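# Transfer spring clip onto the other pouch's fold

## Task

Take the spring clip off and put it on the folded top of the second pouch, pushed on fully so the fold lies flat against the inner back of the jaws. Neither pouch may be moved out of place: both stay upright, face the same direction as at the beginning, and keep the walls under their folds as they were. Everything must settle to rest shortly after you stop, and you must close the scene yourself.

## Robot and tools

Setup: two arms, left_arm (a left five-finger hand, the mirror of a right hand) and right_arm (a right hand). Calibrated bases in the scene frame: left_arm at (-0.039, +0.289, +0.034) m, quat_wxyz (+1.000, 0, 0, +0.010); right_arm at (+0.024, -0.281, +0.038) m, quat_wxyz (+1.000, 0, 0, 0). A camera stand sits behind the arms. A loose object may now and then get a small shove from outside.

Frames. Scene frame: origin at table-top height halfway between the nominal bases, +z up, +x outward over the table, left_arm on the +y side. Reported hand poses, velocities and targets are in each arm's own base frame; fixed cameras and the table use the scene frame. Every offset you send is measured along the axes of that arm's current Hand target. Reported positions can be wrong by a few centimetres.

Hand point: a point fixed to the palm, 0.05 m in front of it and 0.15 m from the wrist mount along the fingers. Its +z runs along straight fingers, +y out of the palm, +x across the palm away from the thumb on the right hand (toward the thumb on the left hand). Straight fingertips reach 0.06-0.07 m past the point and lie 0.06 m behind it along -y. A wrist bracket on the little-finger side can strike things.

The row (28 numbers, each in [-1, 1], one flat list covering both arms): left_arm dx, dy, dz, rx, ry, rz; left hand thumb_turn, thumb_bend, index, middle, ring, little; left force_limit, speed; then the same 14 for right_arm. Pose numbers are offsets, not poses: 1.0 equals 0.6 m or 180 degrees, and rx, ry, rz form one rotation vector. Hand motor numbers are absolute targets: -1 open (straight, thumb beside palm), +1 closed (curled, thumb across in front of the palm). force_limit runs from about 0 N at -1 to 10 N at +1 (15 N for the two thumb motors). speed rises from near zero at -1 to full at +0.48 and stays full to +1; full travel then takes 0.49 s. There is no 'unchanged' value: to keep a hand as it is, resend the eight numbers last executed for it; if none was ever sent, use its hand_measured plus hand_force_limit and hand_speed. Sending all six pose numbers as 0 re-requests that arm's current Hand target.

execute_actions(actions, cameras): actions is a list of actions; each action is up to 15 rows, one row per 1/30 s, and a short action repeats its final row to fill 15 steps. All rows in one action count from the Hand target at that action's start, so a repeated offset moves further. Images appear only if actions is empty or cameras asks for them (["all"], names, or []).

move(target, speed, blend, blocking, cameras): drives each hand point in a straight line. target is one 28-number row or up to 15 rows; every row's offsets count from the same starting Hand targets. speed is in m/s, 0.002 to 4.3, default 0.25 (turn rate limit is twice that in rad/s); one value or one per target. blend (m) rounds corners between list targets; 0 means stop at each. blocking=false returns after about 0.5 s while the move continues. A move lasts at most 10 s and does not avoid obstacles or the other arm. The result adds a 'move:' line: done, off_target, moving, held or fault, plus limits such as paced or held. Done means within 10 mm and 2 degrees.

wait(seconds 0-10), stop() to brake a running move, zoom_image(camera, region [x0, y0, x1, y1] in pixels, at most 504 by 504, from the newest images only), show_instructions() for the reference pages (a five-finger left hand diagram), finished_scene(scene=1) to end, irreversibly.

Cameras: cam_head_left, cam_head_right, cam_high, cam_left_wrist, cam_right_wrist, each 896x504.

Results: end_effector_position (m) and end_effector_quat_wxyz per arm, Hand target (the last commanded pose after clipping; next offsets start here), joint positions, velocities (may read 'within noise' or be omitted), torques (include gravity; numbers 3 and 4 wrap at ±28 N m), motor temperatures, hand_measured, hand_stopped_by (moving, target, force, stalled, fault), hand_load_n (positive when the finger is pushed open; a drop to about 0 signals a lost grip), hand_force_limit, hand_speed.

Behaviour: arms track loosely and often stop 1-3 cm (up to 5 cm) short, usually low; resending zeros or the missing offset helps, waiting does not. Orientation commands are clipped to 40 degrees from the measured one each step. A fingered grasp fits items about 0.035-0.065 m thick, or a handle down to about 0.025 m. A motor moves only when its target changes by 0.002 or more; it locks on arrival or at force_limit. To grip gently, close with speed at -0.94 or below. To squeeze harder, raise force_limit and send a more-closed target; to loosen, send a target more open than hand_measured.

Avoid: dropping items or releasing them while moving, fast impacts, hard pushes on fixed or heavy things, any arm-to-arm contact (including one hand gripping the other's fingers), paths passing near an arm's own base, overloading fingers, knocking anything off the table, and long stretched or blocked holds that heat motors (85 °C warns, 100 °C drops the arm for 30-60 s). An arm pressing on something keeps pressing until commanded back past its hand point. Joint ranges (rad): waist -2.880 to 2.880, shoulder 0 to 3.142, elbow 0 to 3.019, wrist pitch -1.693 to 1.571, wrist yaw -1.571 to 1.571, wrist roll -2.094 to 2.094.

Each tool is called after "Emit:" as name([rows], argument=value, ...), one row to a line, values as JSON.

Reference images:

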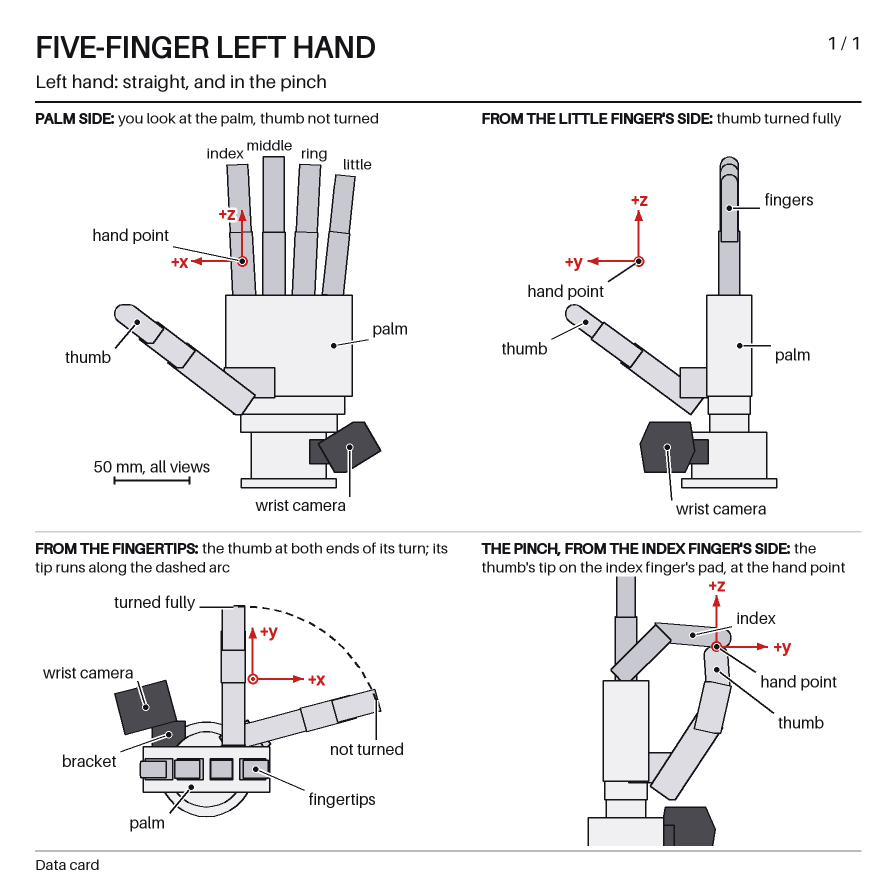

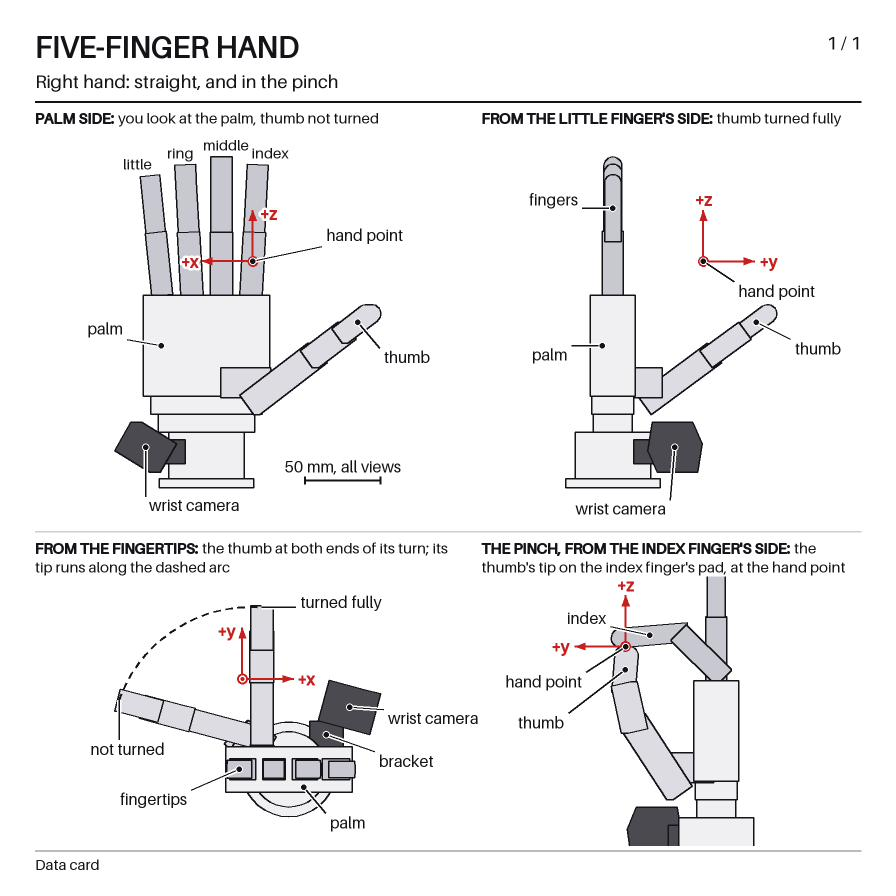

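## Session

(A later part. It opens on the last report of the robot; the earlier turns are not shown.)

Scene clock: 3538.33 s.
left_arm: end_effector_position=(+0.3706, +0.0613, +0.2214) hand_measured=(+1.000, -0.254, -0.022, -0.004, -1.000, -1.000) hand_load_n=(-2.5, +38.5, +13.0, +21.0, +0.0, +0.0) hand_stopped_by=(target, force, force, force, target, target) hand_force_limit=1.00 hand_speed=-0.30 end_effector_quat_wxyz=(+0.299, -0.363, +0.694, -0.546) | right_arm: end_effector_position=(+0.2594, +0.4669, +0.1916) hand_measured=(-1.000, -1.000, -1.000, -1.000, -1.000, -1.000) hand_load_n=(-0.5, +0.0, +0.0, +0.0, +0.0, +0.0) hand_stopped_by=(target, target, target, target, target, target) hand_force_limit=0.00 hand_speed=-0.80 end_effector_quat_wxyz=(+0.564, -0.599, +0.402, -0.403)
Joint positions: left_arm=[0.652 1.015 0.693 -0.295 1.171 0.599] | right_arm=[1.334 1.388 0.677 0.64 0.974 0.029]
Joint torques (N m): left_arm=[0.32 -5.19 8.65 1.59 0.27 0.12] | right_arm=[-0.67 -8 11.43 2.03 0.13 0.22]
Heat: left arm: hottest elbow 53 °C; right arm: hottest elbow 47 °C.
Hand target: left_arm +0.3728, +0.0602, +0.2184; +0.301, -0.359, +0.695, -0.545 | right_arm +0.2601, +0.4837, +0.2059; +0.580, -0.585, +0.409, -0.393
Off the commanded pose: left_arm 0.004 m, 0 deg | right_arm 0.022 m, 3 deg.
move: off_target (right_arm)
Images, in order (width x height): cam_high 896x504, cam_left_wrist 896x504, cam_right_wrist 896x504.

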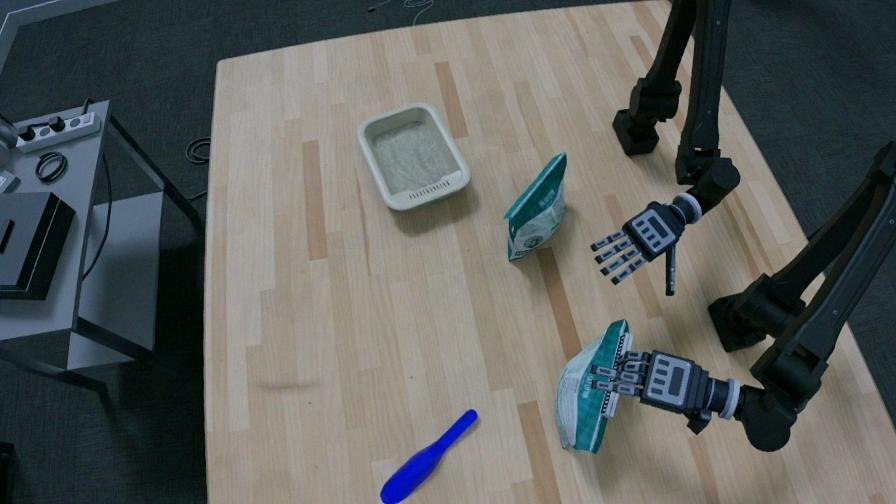

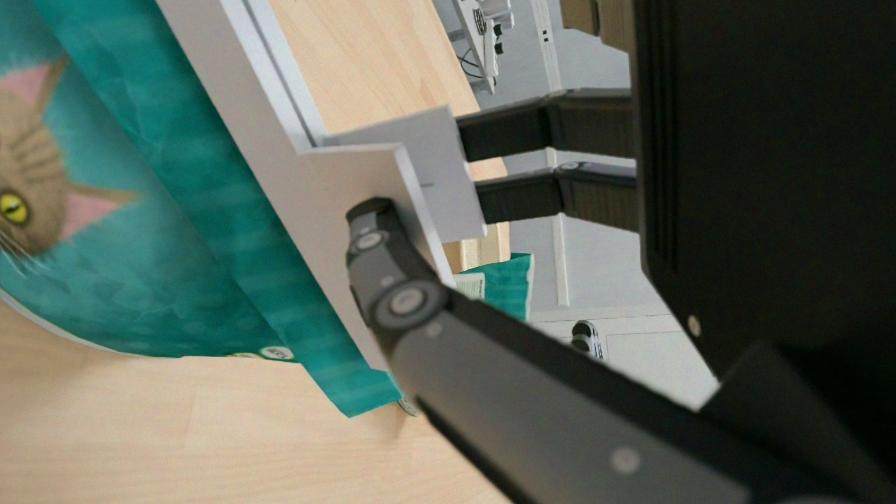

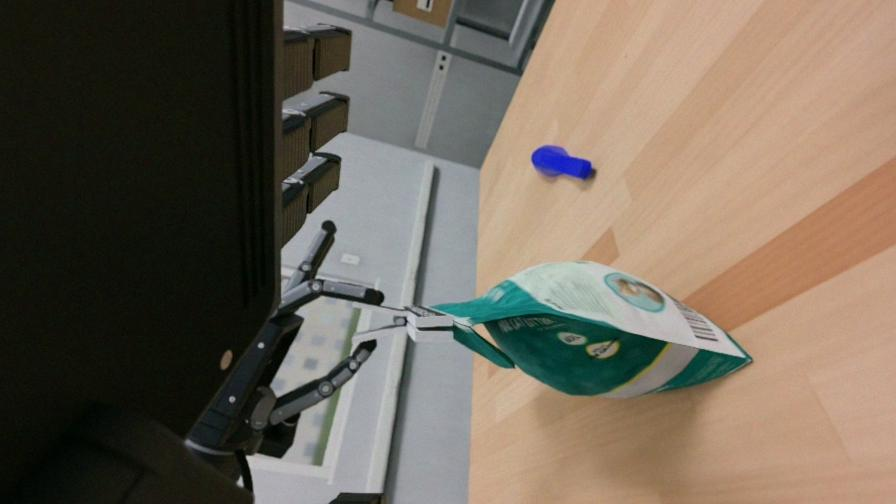

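Emit:
move(target=[0,0.0023,0.0067,0,0,0,1,0.1,0.28,0.35,-1,-1,1.0,-0.3,0,0,0,0,0,0,-1,-1,-1,-1,-1,-1,0,-0.8], speed=0.03, cameras=["cam_right_wrist"])

Emit:
zoom_image(camera="cam_right_wrist", region=[400, 290, 500, 350])

Scene clock: 3548.93 s.
left_arm: end_effector_position=(+0.3735, +0.0596, +0.2218) hand_measured=(+1.000, -0.254, -0.022, -0.004, -1.000, -1.000) hand_load_n=(-1.5, +38.0, +12.5, +22.0, +0.0, +0.0) hand_stopped_by=(target, force, force, force, target, target) hand_force_limit=1.00 hand_speed=-0.30 end_effector_quat_wxyz=(+0.303, -0.360, +0.694, -0.546) | right_arm: end_effector_position=(+0.2594, +0.4669, +0.1916) hand_measured=(-1.000, -1.000, -1.000, -1.000, -1.000, -1.000) hand_load_n=(+0.0, +0.0, +0.0, +0.0, +0.0, +0.0) hand_stopped_by=(target, target, target, target, target, target) hand_force_limit=0.00 hand_speed=-0.80 end_effector_quat_wxyz=(+0.564, -0.599, +0.402, -0.403)
Joint positions: left_arm=[0.642 1.015 0.69 -0.268 1.164 0.583] | right_arm=[1.334 1.388 0.677 0.64 0.974 0.029]
Joint torques (N m): left_arm=[0.38 -5.13 8.5 1.65 0.18 0.12] | right_arm=[-0.56 -7.06 11.37 1.84 0.11 0.2]
Heat: left arm: hottest elbow 53 °C; right arm: hottest elbow 47 °C.
Hand target: left_arm +0.3758, +0.0583, +0.2161; +0.301, -0.359, +0.695, -0.545 | right_arm +0.2601, +0.4837, +0.2059; +0.580, -0.585, +0.409, -0.393
Off the commanded pose: left_arm 0.006 m, 0 deg | right_arm 0.022 m, 3 deg.
move: off_target (right_arm)
Images, in order (width x height): cam_right_wrist 896x504.

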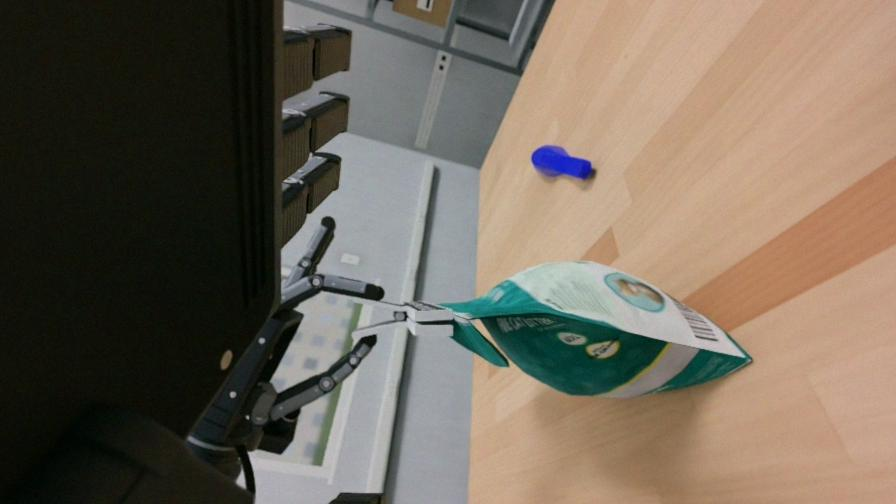

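Scaled by 5.040 from the camera's 896x504 image, which has a finer 1280x720 frame.

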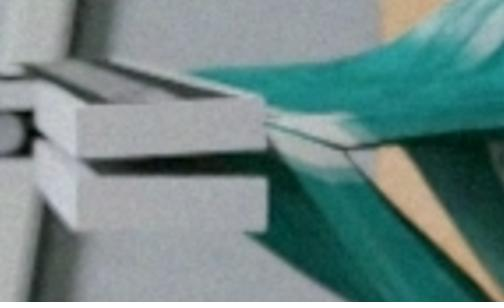

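Emit:
zoom_image(camera="cam_right_wrist", region=[400, 300, 470, 340])

Emit:
execute_actions(actions=[], cameras=["cam_left_wrist","cam_high","cam_head_left"])

Emit:
zoom_image(camera="cam_high", region=[560, 310, 660, 470])

Emit:
zoom_image(camera="cam_left_wrist", region=[140, 0, 420, 440])

Scaled by 7.200 from the camera's 896x504 image, which has a finer 1280x720 frame.

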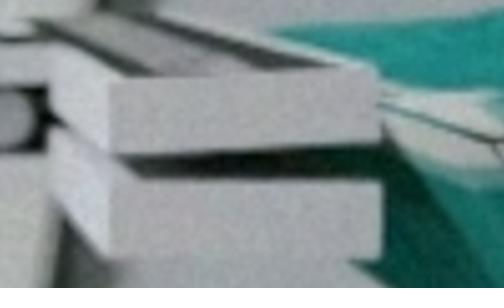

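Scene clock: 3555.20 s.
left_arm: end_effector_position=(+0.3735, +0.0596, +0.2219) hand_measured=(+1.000, -0.254, -0.022, -0.004, -1.000, -1.000) hand_load_n=(-1.5, +37.5, +12.5, +22.0, +0.0, +0.0) hand_stopped_by=(target, force, force, force, target, target) hand_force_limit=1.00 hand_speed=-0.30 end_effector_quat_wxyz=(+0.303, -0.360, +0.694, -0.546) | right_arm: end_effector_position=(+0.2594, +0.4669, +0.1916) hand_measured=(-1.000, -1.000, -1.000, -1.000, -1.000, -1.000) hand_load_n=(-0.5, +0.0, +0.0, +0.0, +0.0, +0.0) hand_stopped_by=(target, target, target, target, target, target) hand_force_limit=0.00 hand_speed=-0.80 end_effector_quat_wxyz=(+0.564, -0.599, +0.402, -0.403)
Joint positions: left_arm=[0.642 1.015 0.69 -0.268 1.164 0.582] | right_arm=[1.334 1.388 0.677 0.64 0.974 0.029]
Joint velocities: within noise
Joint torques (N m): left_arm=[0.09 -4.78 8.32 1.63 0.21 0.07] | right_arm=[-0.67 -7.53 11.41 2.03 0.1 0.2]
Motor temperatures (°C): left_arm=[26 34 54 29 28 29] | right_arm=[28 26 47 25 28 27]
Heat: left arm: hottest elbow 54 °C; right arm: hottest elbow 47 °C.
Hand target: left_arm +0.3759, +0.0583, +0.2162; +0.301, -0.359, +0.695, -0.545 | right_arm +0.2601, +0.4837, +0.2059; +0.580, -0.585, +0.409, -0.393
Off the commanded pose: left_arm 0.006 m, 0 deg | right_arm 0.022 m, 3 deg.
Images, in order (width x height): cam_head_left 896x504, cam_high 896x504, cam_left_wrist 896x504.

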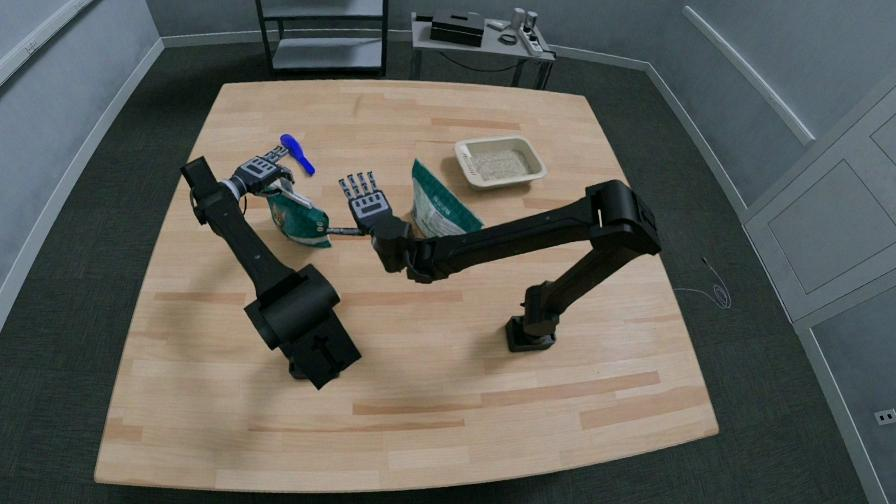

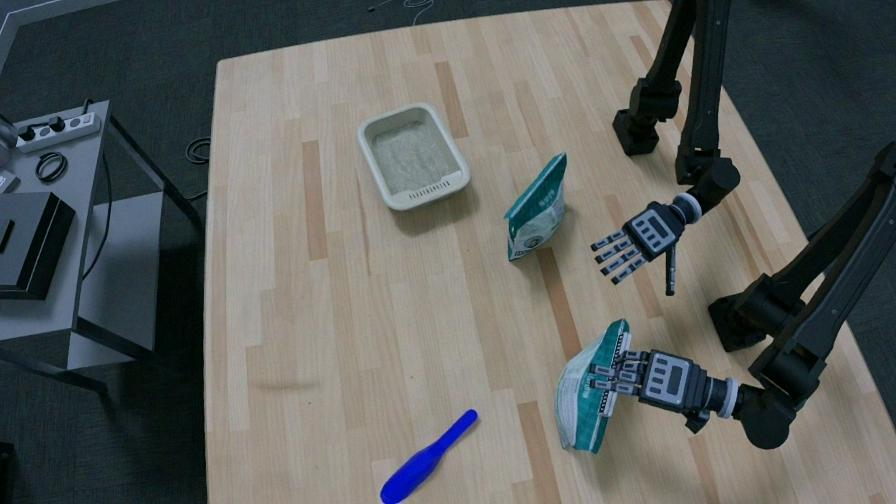

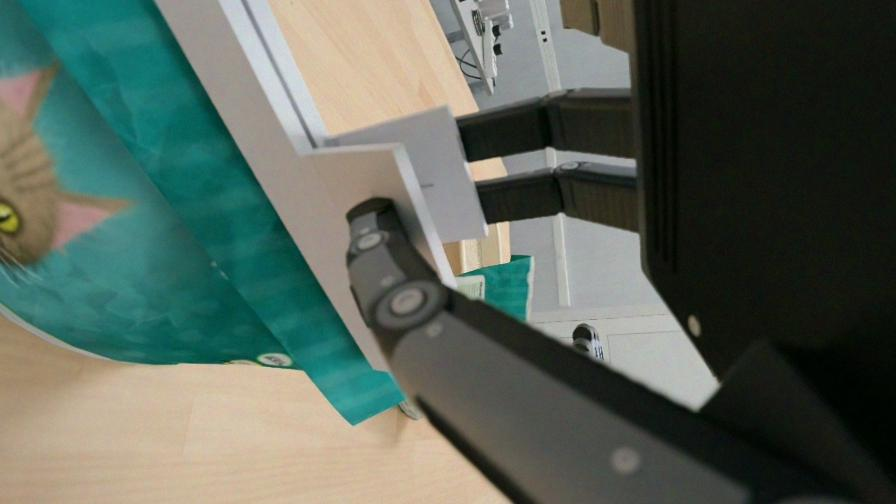

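Scaled by 3.150 from the camera's 896x504 image, which has a finer 1280x720 frame.

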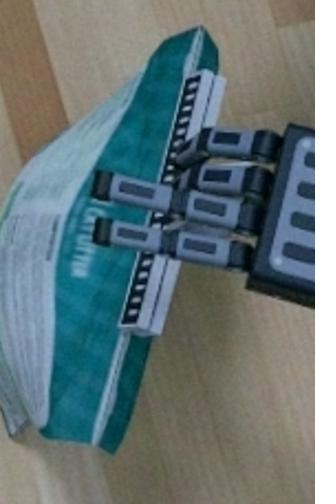

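Scaled by 1.145 from the camera's 896x504 image, which has a finer 1280x720 frame.

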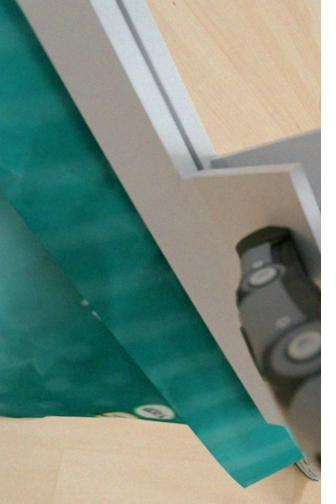

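Emit:
move(target=[0,-0.0090,-0.0043,0,-0.0045,0.0085,1,0.1,0.28,0.35,-1,-1,1.0,-0.3,0,0,0,0,0,0,-1,-1,-1,-1,-1,-1,0,-0.8], speed=0.03, cameras=["cam_right_wrist","cam_high"])

Emit:
zoom_image(camera="cam_right_wrist", region=[400, 290, 490, 350])

Emit:
zoom_image(camera="cam_high", region=[570, 310, 650, 460])

Scene clock: 3570.47 s.
left_arm: end_effector_position=(+0.3736, +0.0601, +0.2224) hand_measured=(+1.000, -0.254, -0.022, -0.004, -1.000, -1.000) hand_load_n=(-1.0, +38.0, +12.5, +22.0, -0.5, +0.0) hand_stopped_by=(target, force, force, force, target, target) hand_force_limit=1.00 hand_speed=-0.30 end_effector_quat_wxyz=(+0.307, -0.362, +0.695, -0.541) | right_arm: end_effector_position=(+0.2594, +0.4669, +0.1916) hand_measured=(-1.000, -1.000, -1.000, -1.000, -1.000, -1.000) hand_load_n=(+0.0, +0.0, +0.0, -0.5, +0.0, +0.0) hand_stopped_by=(target, target, target, target, target, target) hand_force_limit=0.00 hand_speed=-0.80 end_effector_quat_wxyz=(+0.564, -0.599, +0.402, -0.403)
Joint positions: left_arm=[0.64 1.007 0.688 -0.268 1.15 0.582] | right_arm=[1.334 1.388 0.677 0.64 0.974 0.029]
Joint torques (N m): left_arm=[0.32 -6.18 8.58 1.62 0.25 0.17] | right_arm=[-1.26 -7.77 11.26 2.14 0.08 0.22]
Heat: left arm: hottest elbow 54 °C; right arm: hottest elbow 47 °C.
Hand target: left_arm +0.3747, +0.0589, +0.2221; +0.314, -0.354, +0.698, -0.538 | right_arm +0.2601, +0.4837, +0.2059; +0.580, -0.585, +0.409, -0.393
Off the commanded pose: left_arm 0.002 m, 1 deg | right_arm 0.022 m, 3 deg.
move: off_target (right_arm)
Images, in order (width x height): cam_high 896x504, cam_right_wrist 896x504.

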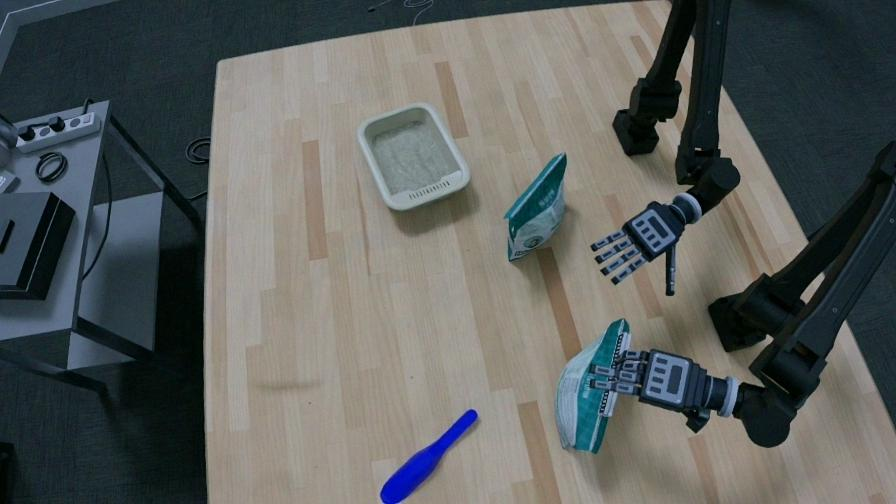

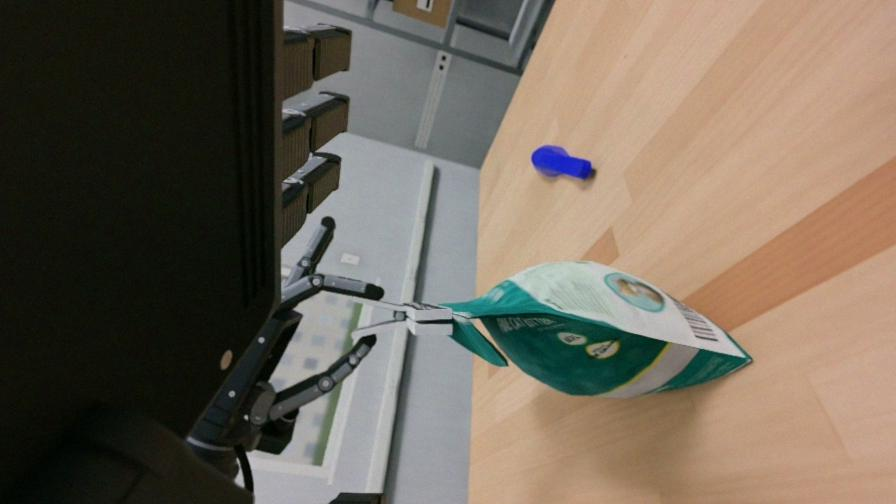

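Scaled by 5.600 from the camera's 896x504 image, which has a finer 1280x720 frame.

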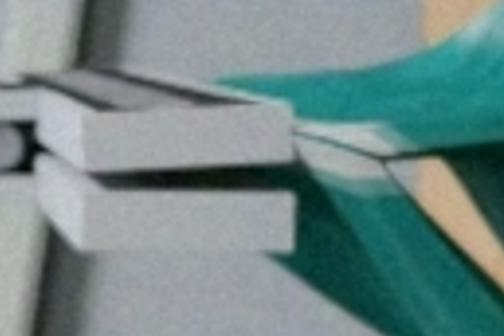

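Scaled by 3.360 from the camera's 896x504 image, which has a finer 1280x720 frame.

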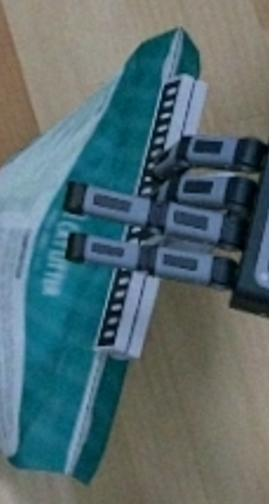

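Emit:
move(target=[0,-0.0090,-0.0043,0,0,0,1,0.1,0.28,0.35,-1,-1,1.0,-0.3,0,0,0,0,0,0,-1,-1,-1,-1,-1,-1,0,-0.8], speed=0.03, cameras=["cam_right_wrist","cam_left_wrist"])

Emit:
zoom_image(camera="cam_right_wrist", region=[400, 290, 490, 350])

Scene clock: 3578.07 s.
left_arm: end_effector_position=(+0.3731, +0.0599, +0.2236) hand_measured=(+1.000, -0.254, -0.022, -0.004, -1.000, -1.000) hand_load_n=(-0.5, +38.0, +13.0, +22.0, +0.0, +0.0) hand_stopped_by=(target, force, force, force, target, target) hand_force_limit=1.00 hand_speed=-0.30 end_effector_quat_wxyz=(+0.309, -0.359, +0.695, -0.540) | right_arm: end_effector_position=(+0.2594, +0.4669, +0.1916) hand_measured=(-1.000, -1.000, -1.000, -1.000, -1.000, -1.000) hand_load_n=(-0.5, +0.0, +0.0, +0.0, +0.0, +0.0) hand_stopped_by=(target, target, target, target, target, target) hand_force_limit=0.00 hand_speed=-0.80 end_effector_quat_wxyz=(+0.564, -0.599, +0.402, -0.403)
Joint positions: left_arm=[0.64 1.002 0.687 -0.268 1.15 0.584] | right_arm=[1.334 1.388 0.677 0.64 0.974 0.029]
Joint torques (N m): left_arm=[0.67 -6.42 9.7 0.66 0.4 0.22] | right_arm=[-1.03 -7.47 11.36 1.94 0.1 0.17]
Heat: left arm: hottest elbow 54 °C; right arm: hottest elbow 47 °C.
Hand target: left_arm +0.3735, +0.0593, +0.2278; +0.313, -0.354, +0.698, -0.538 | right_arm +0.2601, +0.4837, +0.2059; +0.580, -0.585, +0.409, -0.393
Off the commanded pose: left_arm 0.004 m, 1 deg | right_arm 0.022 m, 3 deg.
move: off_target (right_arm)
Images, in order (width x height): cam_left_wrist 896x504, cam_right_wrist 896x504.

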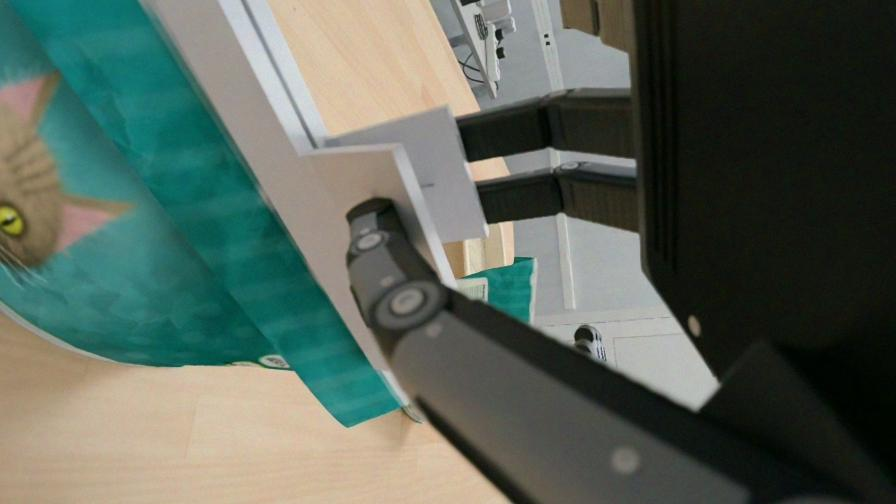

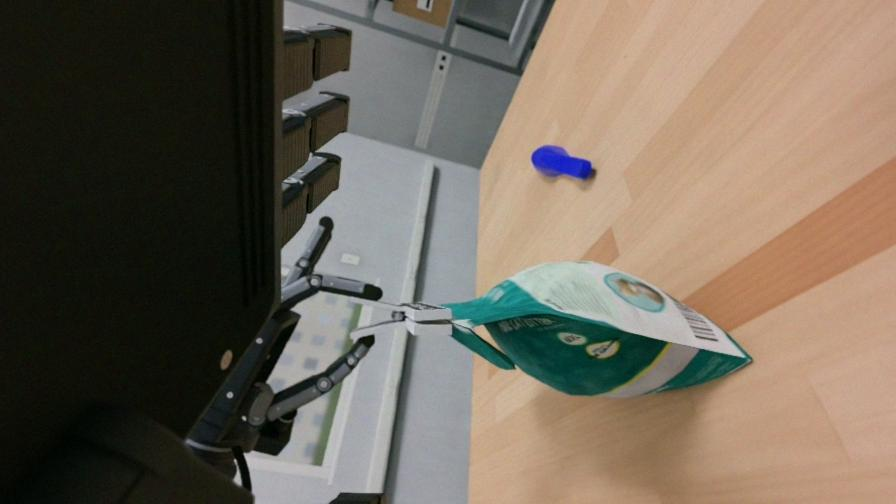

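Scaled by 5.600 from the camera's 896x504 image, which has a finer 1280x720 frame.

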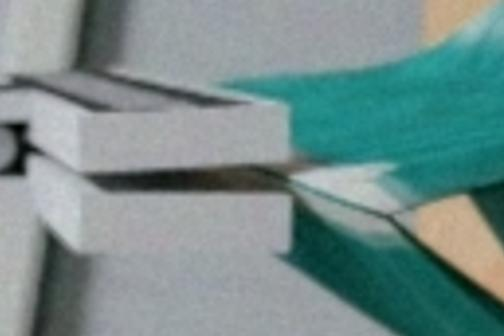

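Emit:
move(target=[0.0032,0.0085,0.0005,0,-0.0048,0.0100,1,0.1,0.28,0.35,-1,-1,1.0,-0.3,0,0,0,0,0,0,-1,-1,-1,-1,-1,-1,0,-0.8], speed=0.03, cameras=["cam_right_wrist"])

Emit:
zoom_image(camera="cam_right_wrist", region=[400, 290, 490, 350])

Scene clock: 3608.17 s.
left_arm: end_effector_position=(+0.3698, +0.0591, +0.2202) hand_measured=(+1.000, -0.254, -0.022, -0.004, -1.000, -1.000) hand_load_n=(-1.0, +38.0, +13.0, +21.5, +0.0, +0.0) hand_stopped_by=(target, force, force, force, target, target) hand_force_limit=1.00 hand_speed=-0.30 end_effector_quat_wxyz=(+0.316, -0.360, +0.697, -0.534) | right_arm: end_effector_position=(+0.2594, +0.4669, +0.1916) hand_measured=(-1.000, -1.000, -1.000, -1.000, -1.000, -1.000) hand_load_n=(+0.0, +0.0, +0.0, +0.0, +0.0, +0.0) hand_stopped_by=(target, target, target, target, target, target) hand_force_limit=0.00 hand_speed=-0.80 end_effector_quat_wxyz=(+0.564, -0.599, +0.402, -0.403)
Joint positions: left_arm=[0.639 0.983 0.67 -0.264 1.135 0.592] | right_arm=[1.334 1.388 0.677 0.64 0.974 0.029]
Joint torques (N m): left_arm=[0.5 -6.53 8.99 1.62 0.37 0.17] | right_arm=[-0.91 -7.3 11.36 2.07 0.08 0.22]
Heat: left arm: hottest elbow 54 °C; right arm: hottest elbow 47 °C.
Hand target: left_arm +0.3718, +0.0583, +0.2228; +0.327, -0.347, +0.701, -0.530 | right_arm +0.2601, +0.4837, +0.2059; +0.580, -0.585, +0.409, -0.393
Off the commanded pose: left_arm 0.003 m, 2 deg | right_arm 0.022 m, 3 deg.
move: off_target (right_arm)
Images, in order (width x height): cam_right_wrist 896x504.

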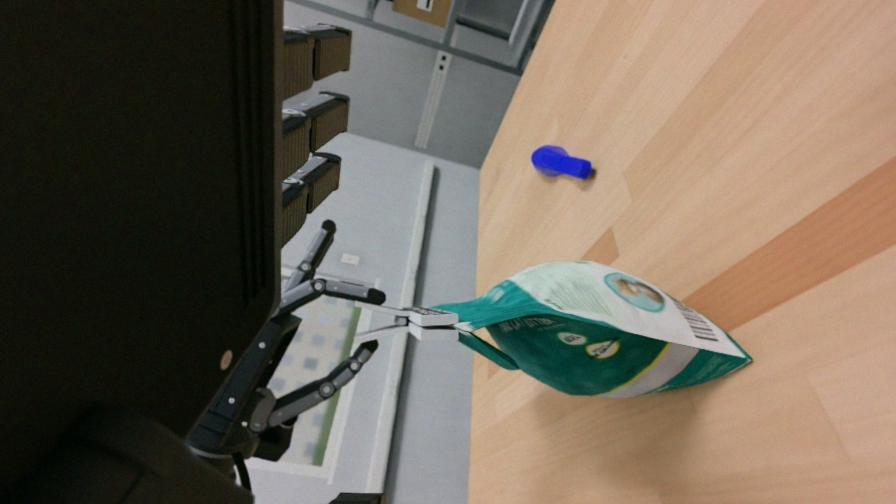

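Scaled by 5.600 from the camera's 896x504 image, which has a finer 1280x720 frame.

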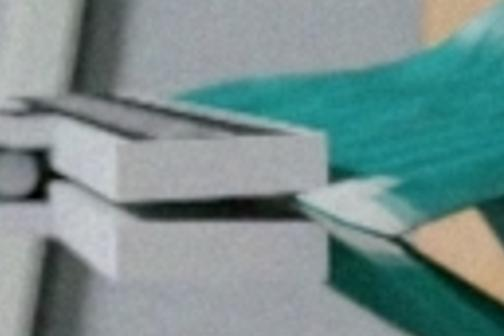

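Emit:
move(target=[0,0,0,0,0,0,1,0.1,0.28,0.35,-1,-1,1.0,-0.3,0.1027,-0.0592,0.2235,-0.0047,-0.325,-0.0062,-1,-1,-1,-1,-1,-1,0,-0.8], speed=0.12, cameras=["cam_right_wrist","cam_high"])

Scene clock: 3650.13 s.
left_arm: end_effector_position=(+0.3698, +0.0591, +0.2203) hand_measured=(+1.000, -0.254, -0.022, -0.004, -1.000, -1.000) hand_load_n=(-1.0, +38.0, +12.5, +22.0, +0.0, +0.0) hand_stopped_by=(target, force, force, force, target, target) hand_force_limit=1.00 hand_speed=-0.30 end_effector_quat_wxyz=(+0.316, -0.359, +0.697, -0.534) | right_arm: end_effector_position=(+0.3944, +0.4683, +0.2314) hand_measured=(-1.000, -1.000, -1.000, -1.000, -1.000, -1.000) hand_load_n=(+0.0, +0.0, +0.0, +0.0, -0.5, +0.5) hand_stopped_by=(target, target, target, target, target, target) hand_force_limit=0.00 hand_speed=-0.80 end_effector_quat_wxyz=(+0.697, -0.712, +0.077, -0.051)
Joint positions: left_arm=[0.639 0.983 0.67 -0.264 1.135 0.592] | right_arm=[0.609 1.56 0.972 0.554 -0.779 0.01]
Joint torques (N m): left_arm=[0.67 -5.95 8.98 1.77 0.31 0.22] | right_arm=[-1.85 -10.58 12.38 1.03 -0.2 -0.02]
Motor temperatures (°C): left_arm=[26 34 55 29 27 29] | right_arm=[28 27 47 25 28 27]
Heat: left arm: hottest elbow 55 °C; right arm: hottest elbow 47 °C.
Hand target: left_arm +0.3718, +0.0583, +0.2228; +0.327, -0.347, +0.701, -0.530 | right_arm +0.4080, +0.4738, +0.2380; +0.698, -0.710, +0.071, -0.060
Off the commanded pose: left_arm 0.003 m, 2 deg | right_arm 0.016 m, 1 deg.
move: off_target (right_arm)
Images, in order (width x height): cam_high 896x504, cam_right_wrist 896x504.

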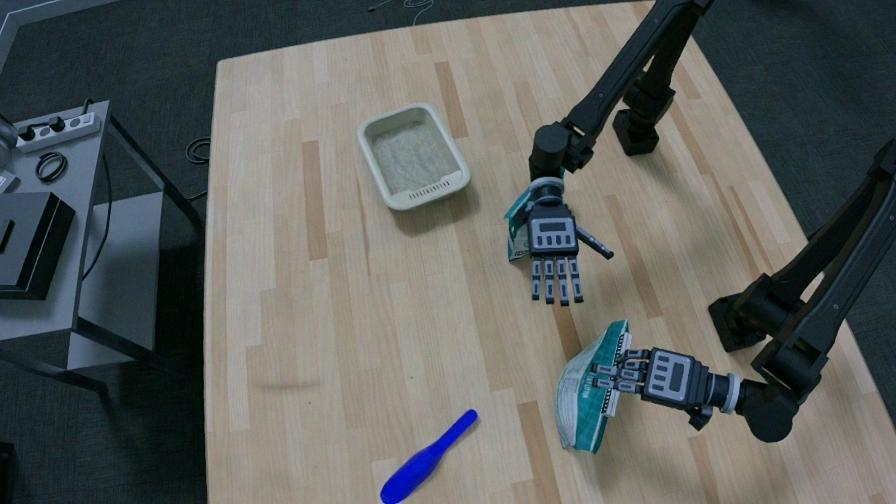

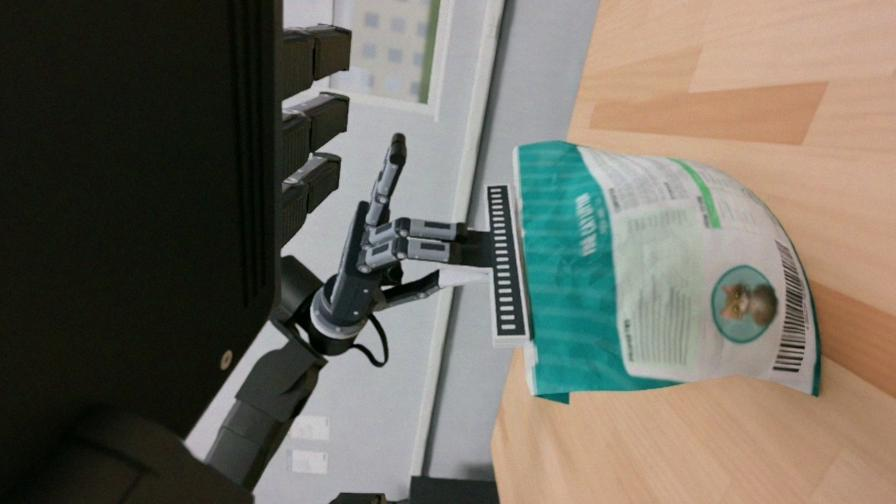

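Great broadside view. Zoom in.

Emit:
zoom_image(camera="cam_right_wrist", region=[440, 120, 620, 420])

Emit:
zoom_image(camera="cam_right_wrist", region=[480, 130, 560, 270])

Emit:
zoom_image(camera="cam_right_wrist", region=[480, 260, 580, 410])

Scaled by 1.680 from the camera's 896x504 image, which has a finer 1280x720 frame.

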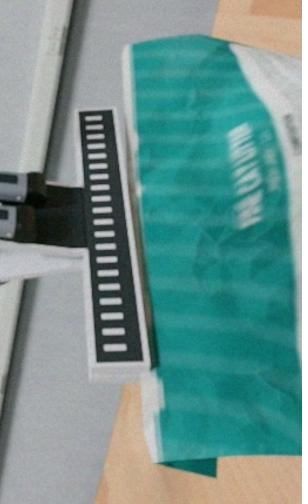

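Scaled by 3.600 from the camera's 896x504 image, which has a finer 1280x720 frame.

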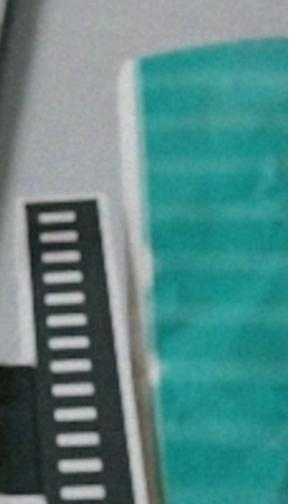

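Scaled by 3.360 from the camera's 896x504 image, which has a finer 1280x720 frame.

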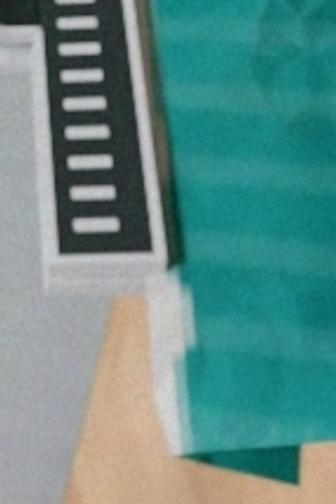

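Emit:
move(target=[-0.0058,0.0070,0.0052,0,0.0095,-0.0285,1,0.1,0.28,0.35,-1,-1,1.0,-0.3,0,0,0,0,0,0,-1,-1,-1,-1,-1,-1,0,-0.8], speed=0.03, cameras=["cam_right_wrist","cam_left_wrist"])

Emit:
zoom_image(camera="cam_right_wrist", region=[480, 130, 580, 410])

Scene clock: 3687.50 s.
left_arm: end_effector_position=(+0.3700, +0.0575, +0.2127) hand_measured=(+1.000, -0.254, -0.022, -0.004, -1.000, -1.000) hand_load_n=(-1.5, +33.0, +11.5, +20.0, +0.0, +0.0) hand_stopped_by=(target, force, force, force, target, target) hand_force_limit=1.00 hand_speed=-0.30 end_effector_quat_wxyz=(+0.296, -0.367, +0.692, -0.546) | right_arm: end_effector_position=(+0.3945, +0.4684, +0.2315) hand_measured=(-1.000, -1.000, -1.000, -1.000, -1.000, -1.000) hand_load_n=(+0.0, +0.0, +0.0, +0.0, +0.0, +0.0) hand_stopped_by=(target, target, target, target, target, target) hand_force_limit=0.00 hand_speed=-0.80 end_effector_quat_wxyz=(+0.697, -0.712, +0.077, -0.052)
Joint positions: left_arm=[0.643 1.017 0.67 -0.264 1.161 0.58] | right_arm=[0.609 1.56 0.972 0.554 -0.779 0.01]
Joint torques (N m): left_arm=[0.85 -4.72 10.93 1.05 0.71 -0.04] | right_arm=[-1.9 -10.87 12.4 1.09 -0.14 -0.05]
Motor temperatures (°C): left_arm=[26 34 55 30 27 29] | right_arm=[28 26 45 25 28 27]
Heat: left arm: hottest elbow 55 °C; right arm: hottest elbow 45 °C.
Hand target: left_arm +0.3757, +0.0605, +0.2184; +0.293, -0.370, +0.690, -0.549 | right_arm +0.4081, +0.4738, +0.2381; +0.698, -0.710, +0.071, -0.060
Off the commanded pose: left_arm 0.009 m, 1 deg | right_arm 0.016 m, 1 deg.
move: off_target (right_arm)
Images, in order (width x height): cam_left_wrist 896x504, cam_right_wrist 896x504.

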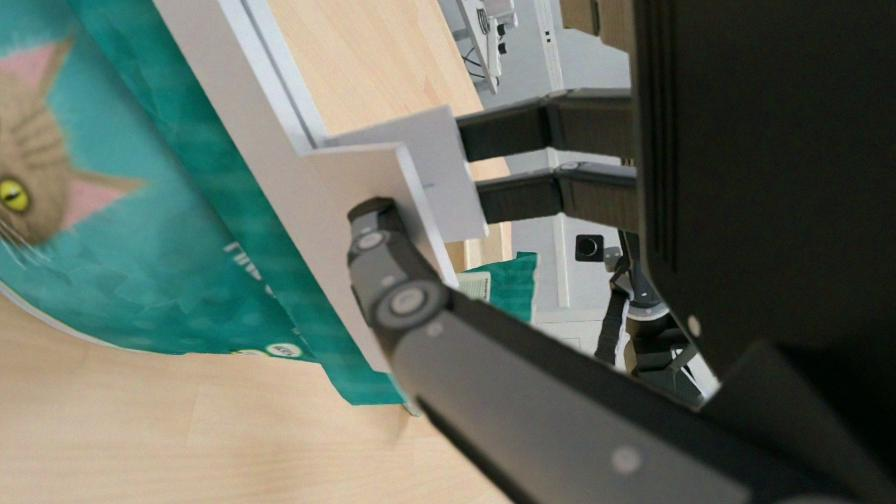

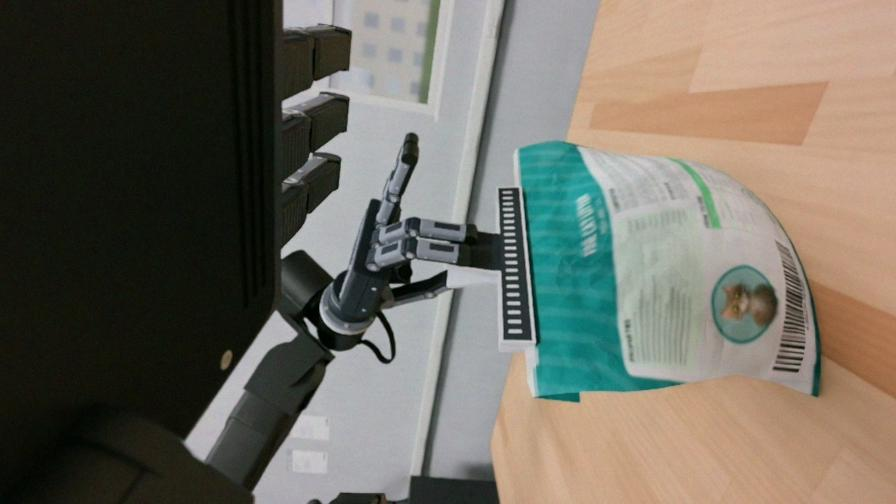

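Scaled by 1.800 from the camera's 896x504 image, which has a finer 1280x720 frame.

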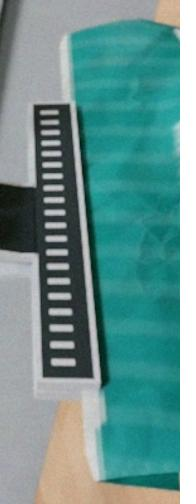

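Emit:
zoom_image(camera="cam_right_wrist", region=[490, 290, 590, 410])

Emit:
zoom_image(camera="cam_right_wrist", region=[490, 130, 570, 250])

Emit:
zoom_image(camera="cam_left_wrist", region=[200, 160, 460, 430])

Scaled by 4.200 from the camera's 896x504 image, which has a finer 1280x720 frame.

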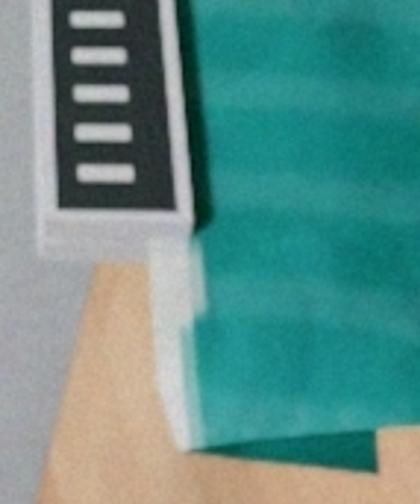

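Scaled by 4.200 from the camera's 896x504 image, which has a finer 1280x720 frame.

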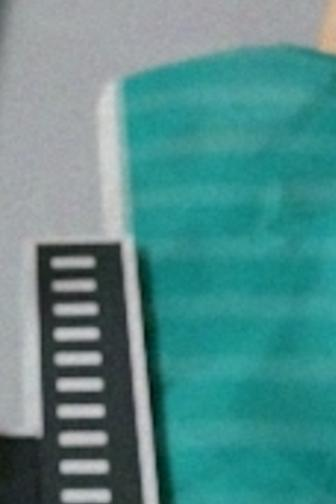

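Scaled by 1.867 from the camera's 896x504 image, which has a finer 1280x720 frame.

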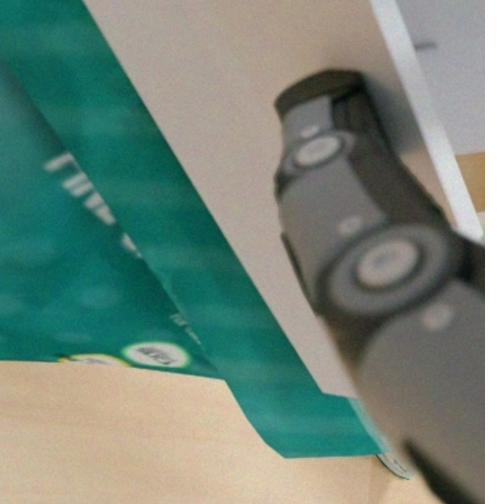

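Emit:
move(target=[-0.0025,0.0070,0.0035,0,0.0036,-0.0075,1,0.1,0.28,0.35,-1,-1,1.0,-0.3,0,0,0,0,0,0,-1,-1,-1,-1,-1,-1,0,-0.8], speed=0.03, cameras=["cam_right_wrist","cam_left_wrist"])

Emit:
zoom_image(camera="cam_right_wrist", region=[490, 290, 590, 410])

Emit:
zoom_image(camera="cam_right_wrist", region=[490, 130, 570, 250])

Scene clock: 3712.27 s.
left_arm: end_effector_position=(+0.3708, +0.0579, +0.2104) hand_measured=(+1.000, -0.254, -0.022, -0.004, -1.000, -1.000) hand_load_n=(-1.0, +30.5, +11.5, +19.0, +0.0, +0.0) hand_stopped_by=(target, force, force, force, target, target) hand_force_limit=1.00 hand_speed=-0.30 end_effector_quat_wxyz=(+0.287, -0.371, +0.689, -0.552) | right_arm: end_effector_position=(+0.3945, +0.4684, +0.2315) hand_measured=(-1.000, -1.000, -1.000, -1.000, -1.000, -1.000) hand_load_n=(-0.5, +0.0, +0.0, +0.0, +0.0, +0.0) hand_stopped_by=(target, target, target, target, target, target) hand_force_limit=0.00 hand_speed=-0.80 end_effector_quat_wxyz=(+0.697, -0.712, +0.077, -0.052)
Joint positions: left_arm=[0.646 1.036 0.674 -0.264 1.175 0.573] | right_arm=[0.609 1.56 0.972 0.554 -0.779 0.01]
Joint torques (N m): left_arm=[0.44 -3.72 10.76 1.1 0.61 -0.04] | right_arm=[-2.14 -10.81 12.41 1.17 -0.14 -0.05]
Motor temperatures (°C): left_arm=[26 34 57 29 28 29] | right_arm=[28 27 45 25 28 27]
Heat: left arm: hottest elbow 57 °C; right arm: hottest elbow 45 °C.
Hand target: left_arm +0.3775, +0.0610, +0.2137; +0.282, -0.375, +0.687, -0.555 | right_arm +0.4081, +0.4738, +0.2381; +0.698, -0.710, +0.071, -0.060
Off the commanded pose: left_arm 0.008 m, 1 deg | right_arm 0.016 m, 1 deg.
move: off_target (right_arm)
Images, in order (width x height): cam_left_wrist 896x504, cam_right_wrist 896x504.

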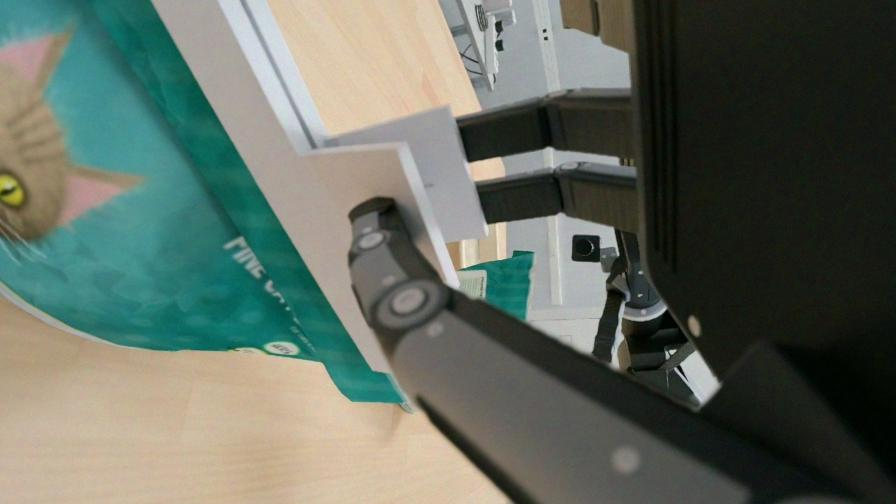

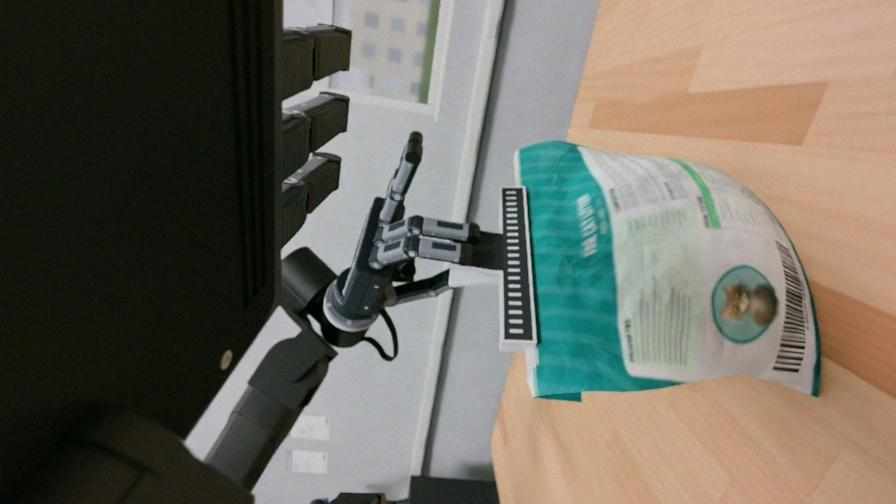

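Scaled by 4.200 from the camera's 896x504 image, which has a finer 1280x720 frame.

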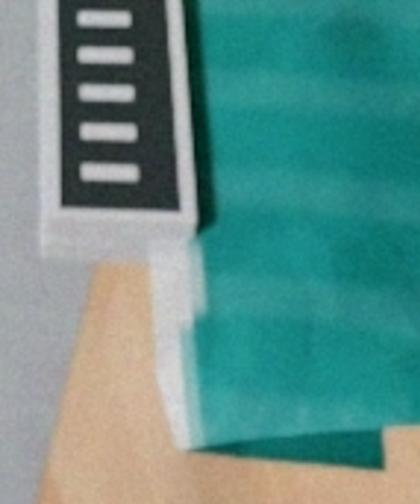

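Scaled by 4.200 from the camera's 896x504 image, which has a finer 1280x720 frame.

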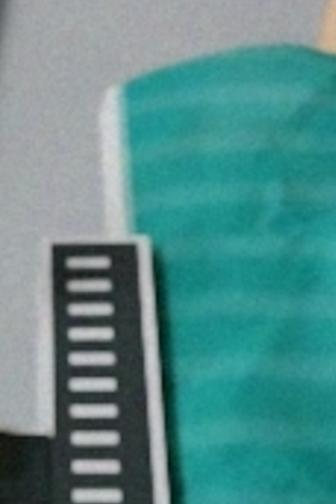

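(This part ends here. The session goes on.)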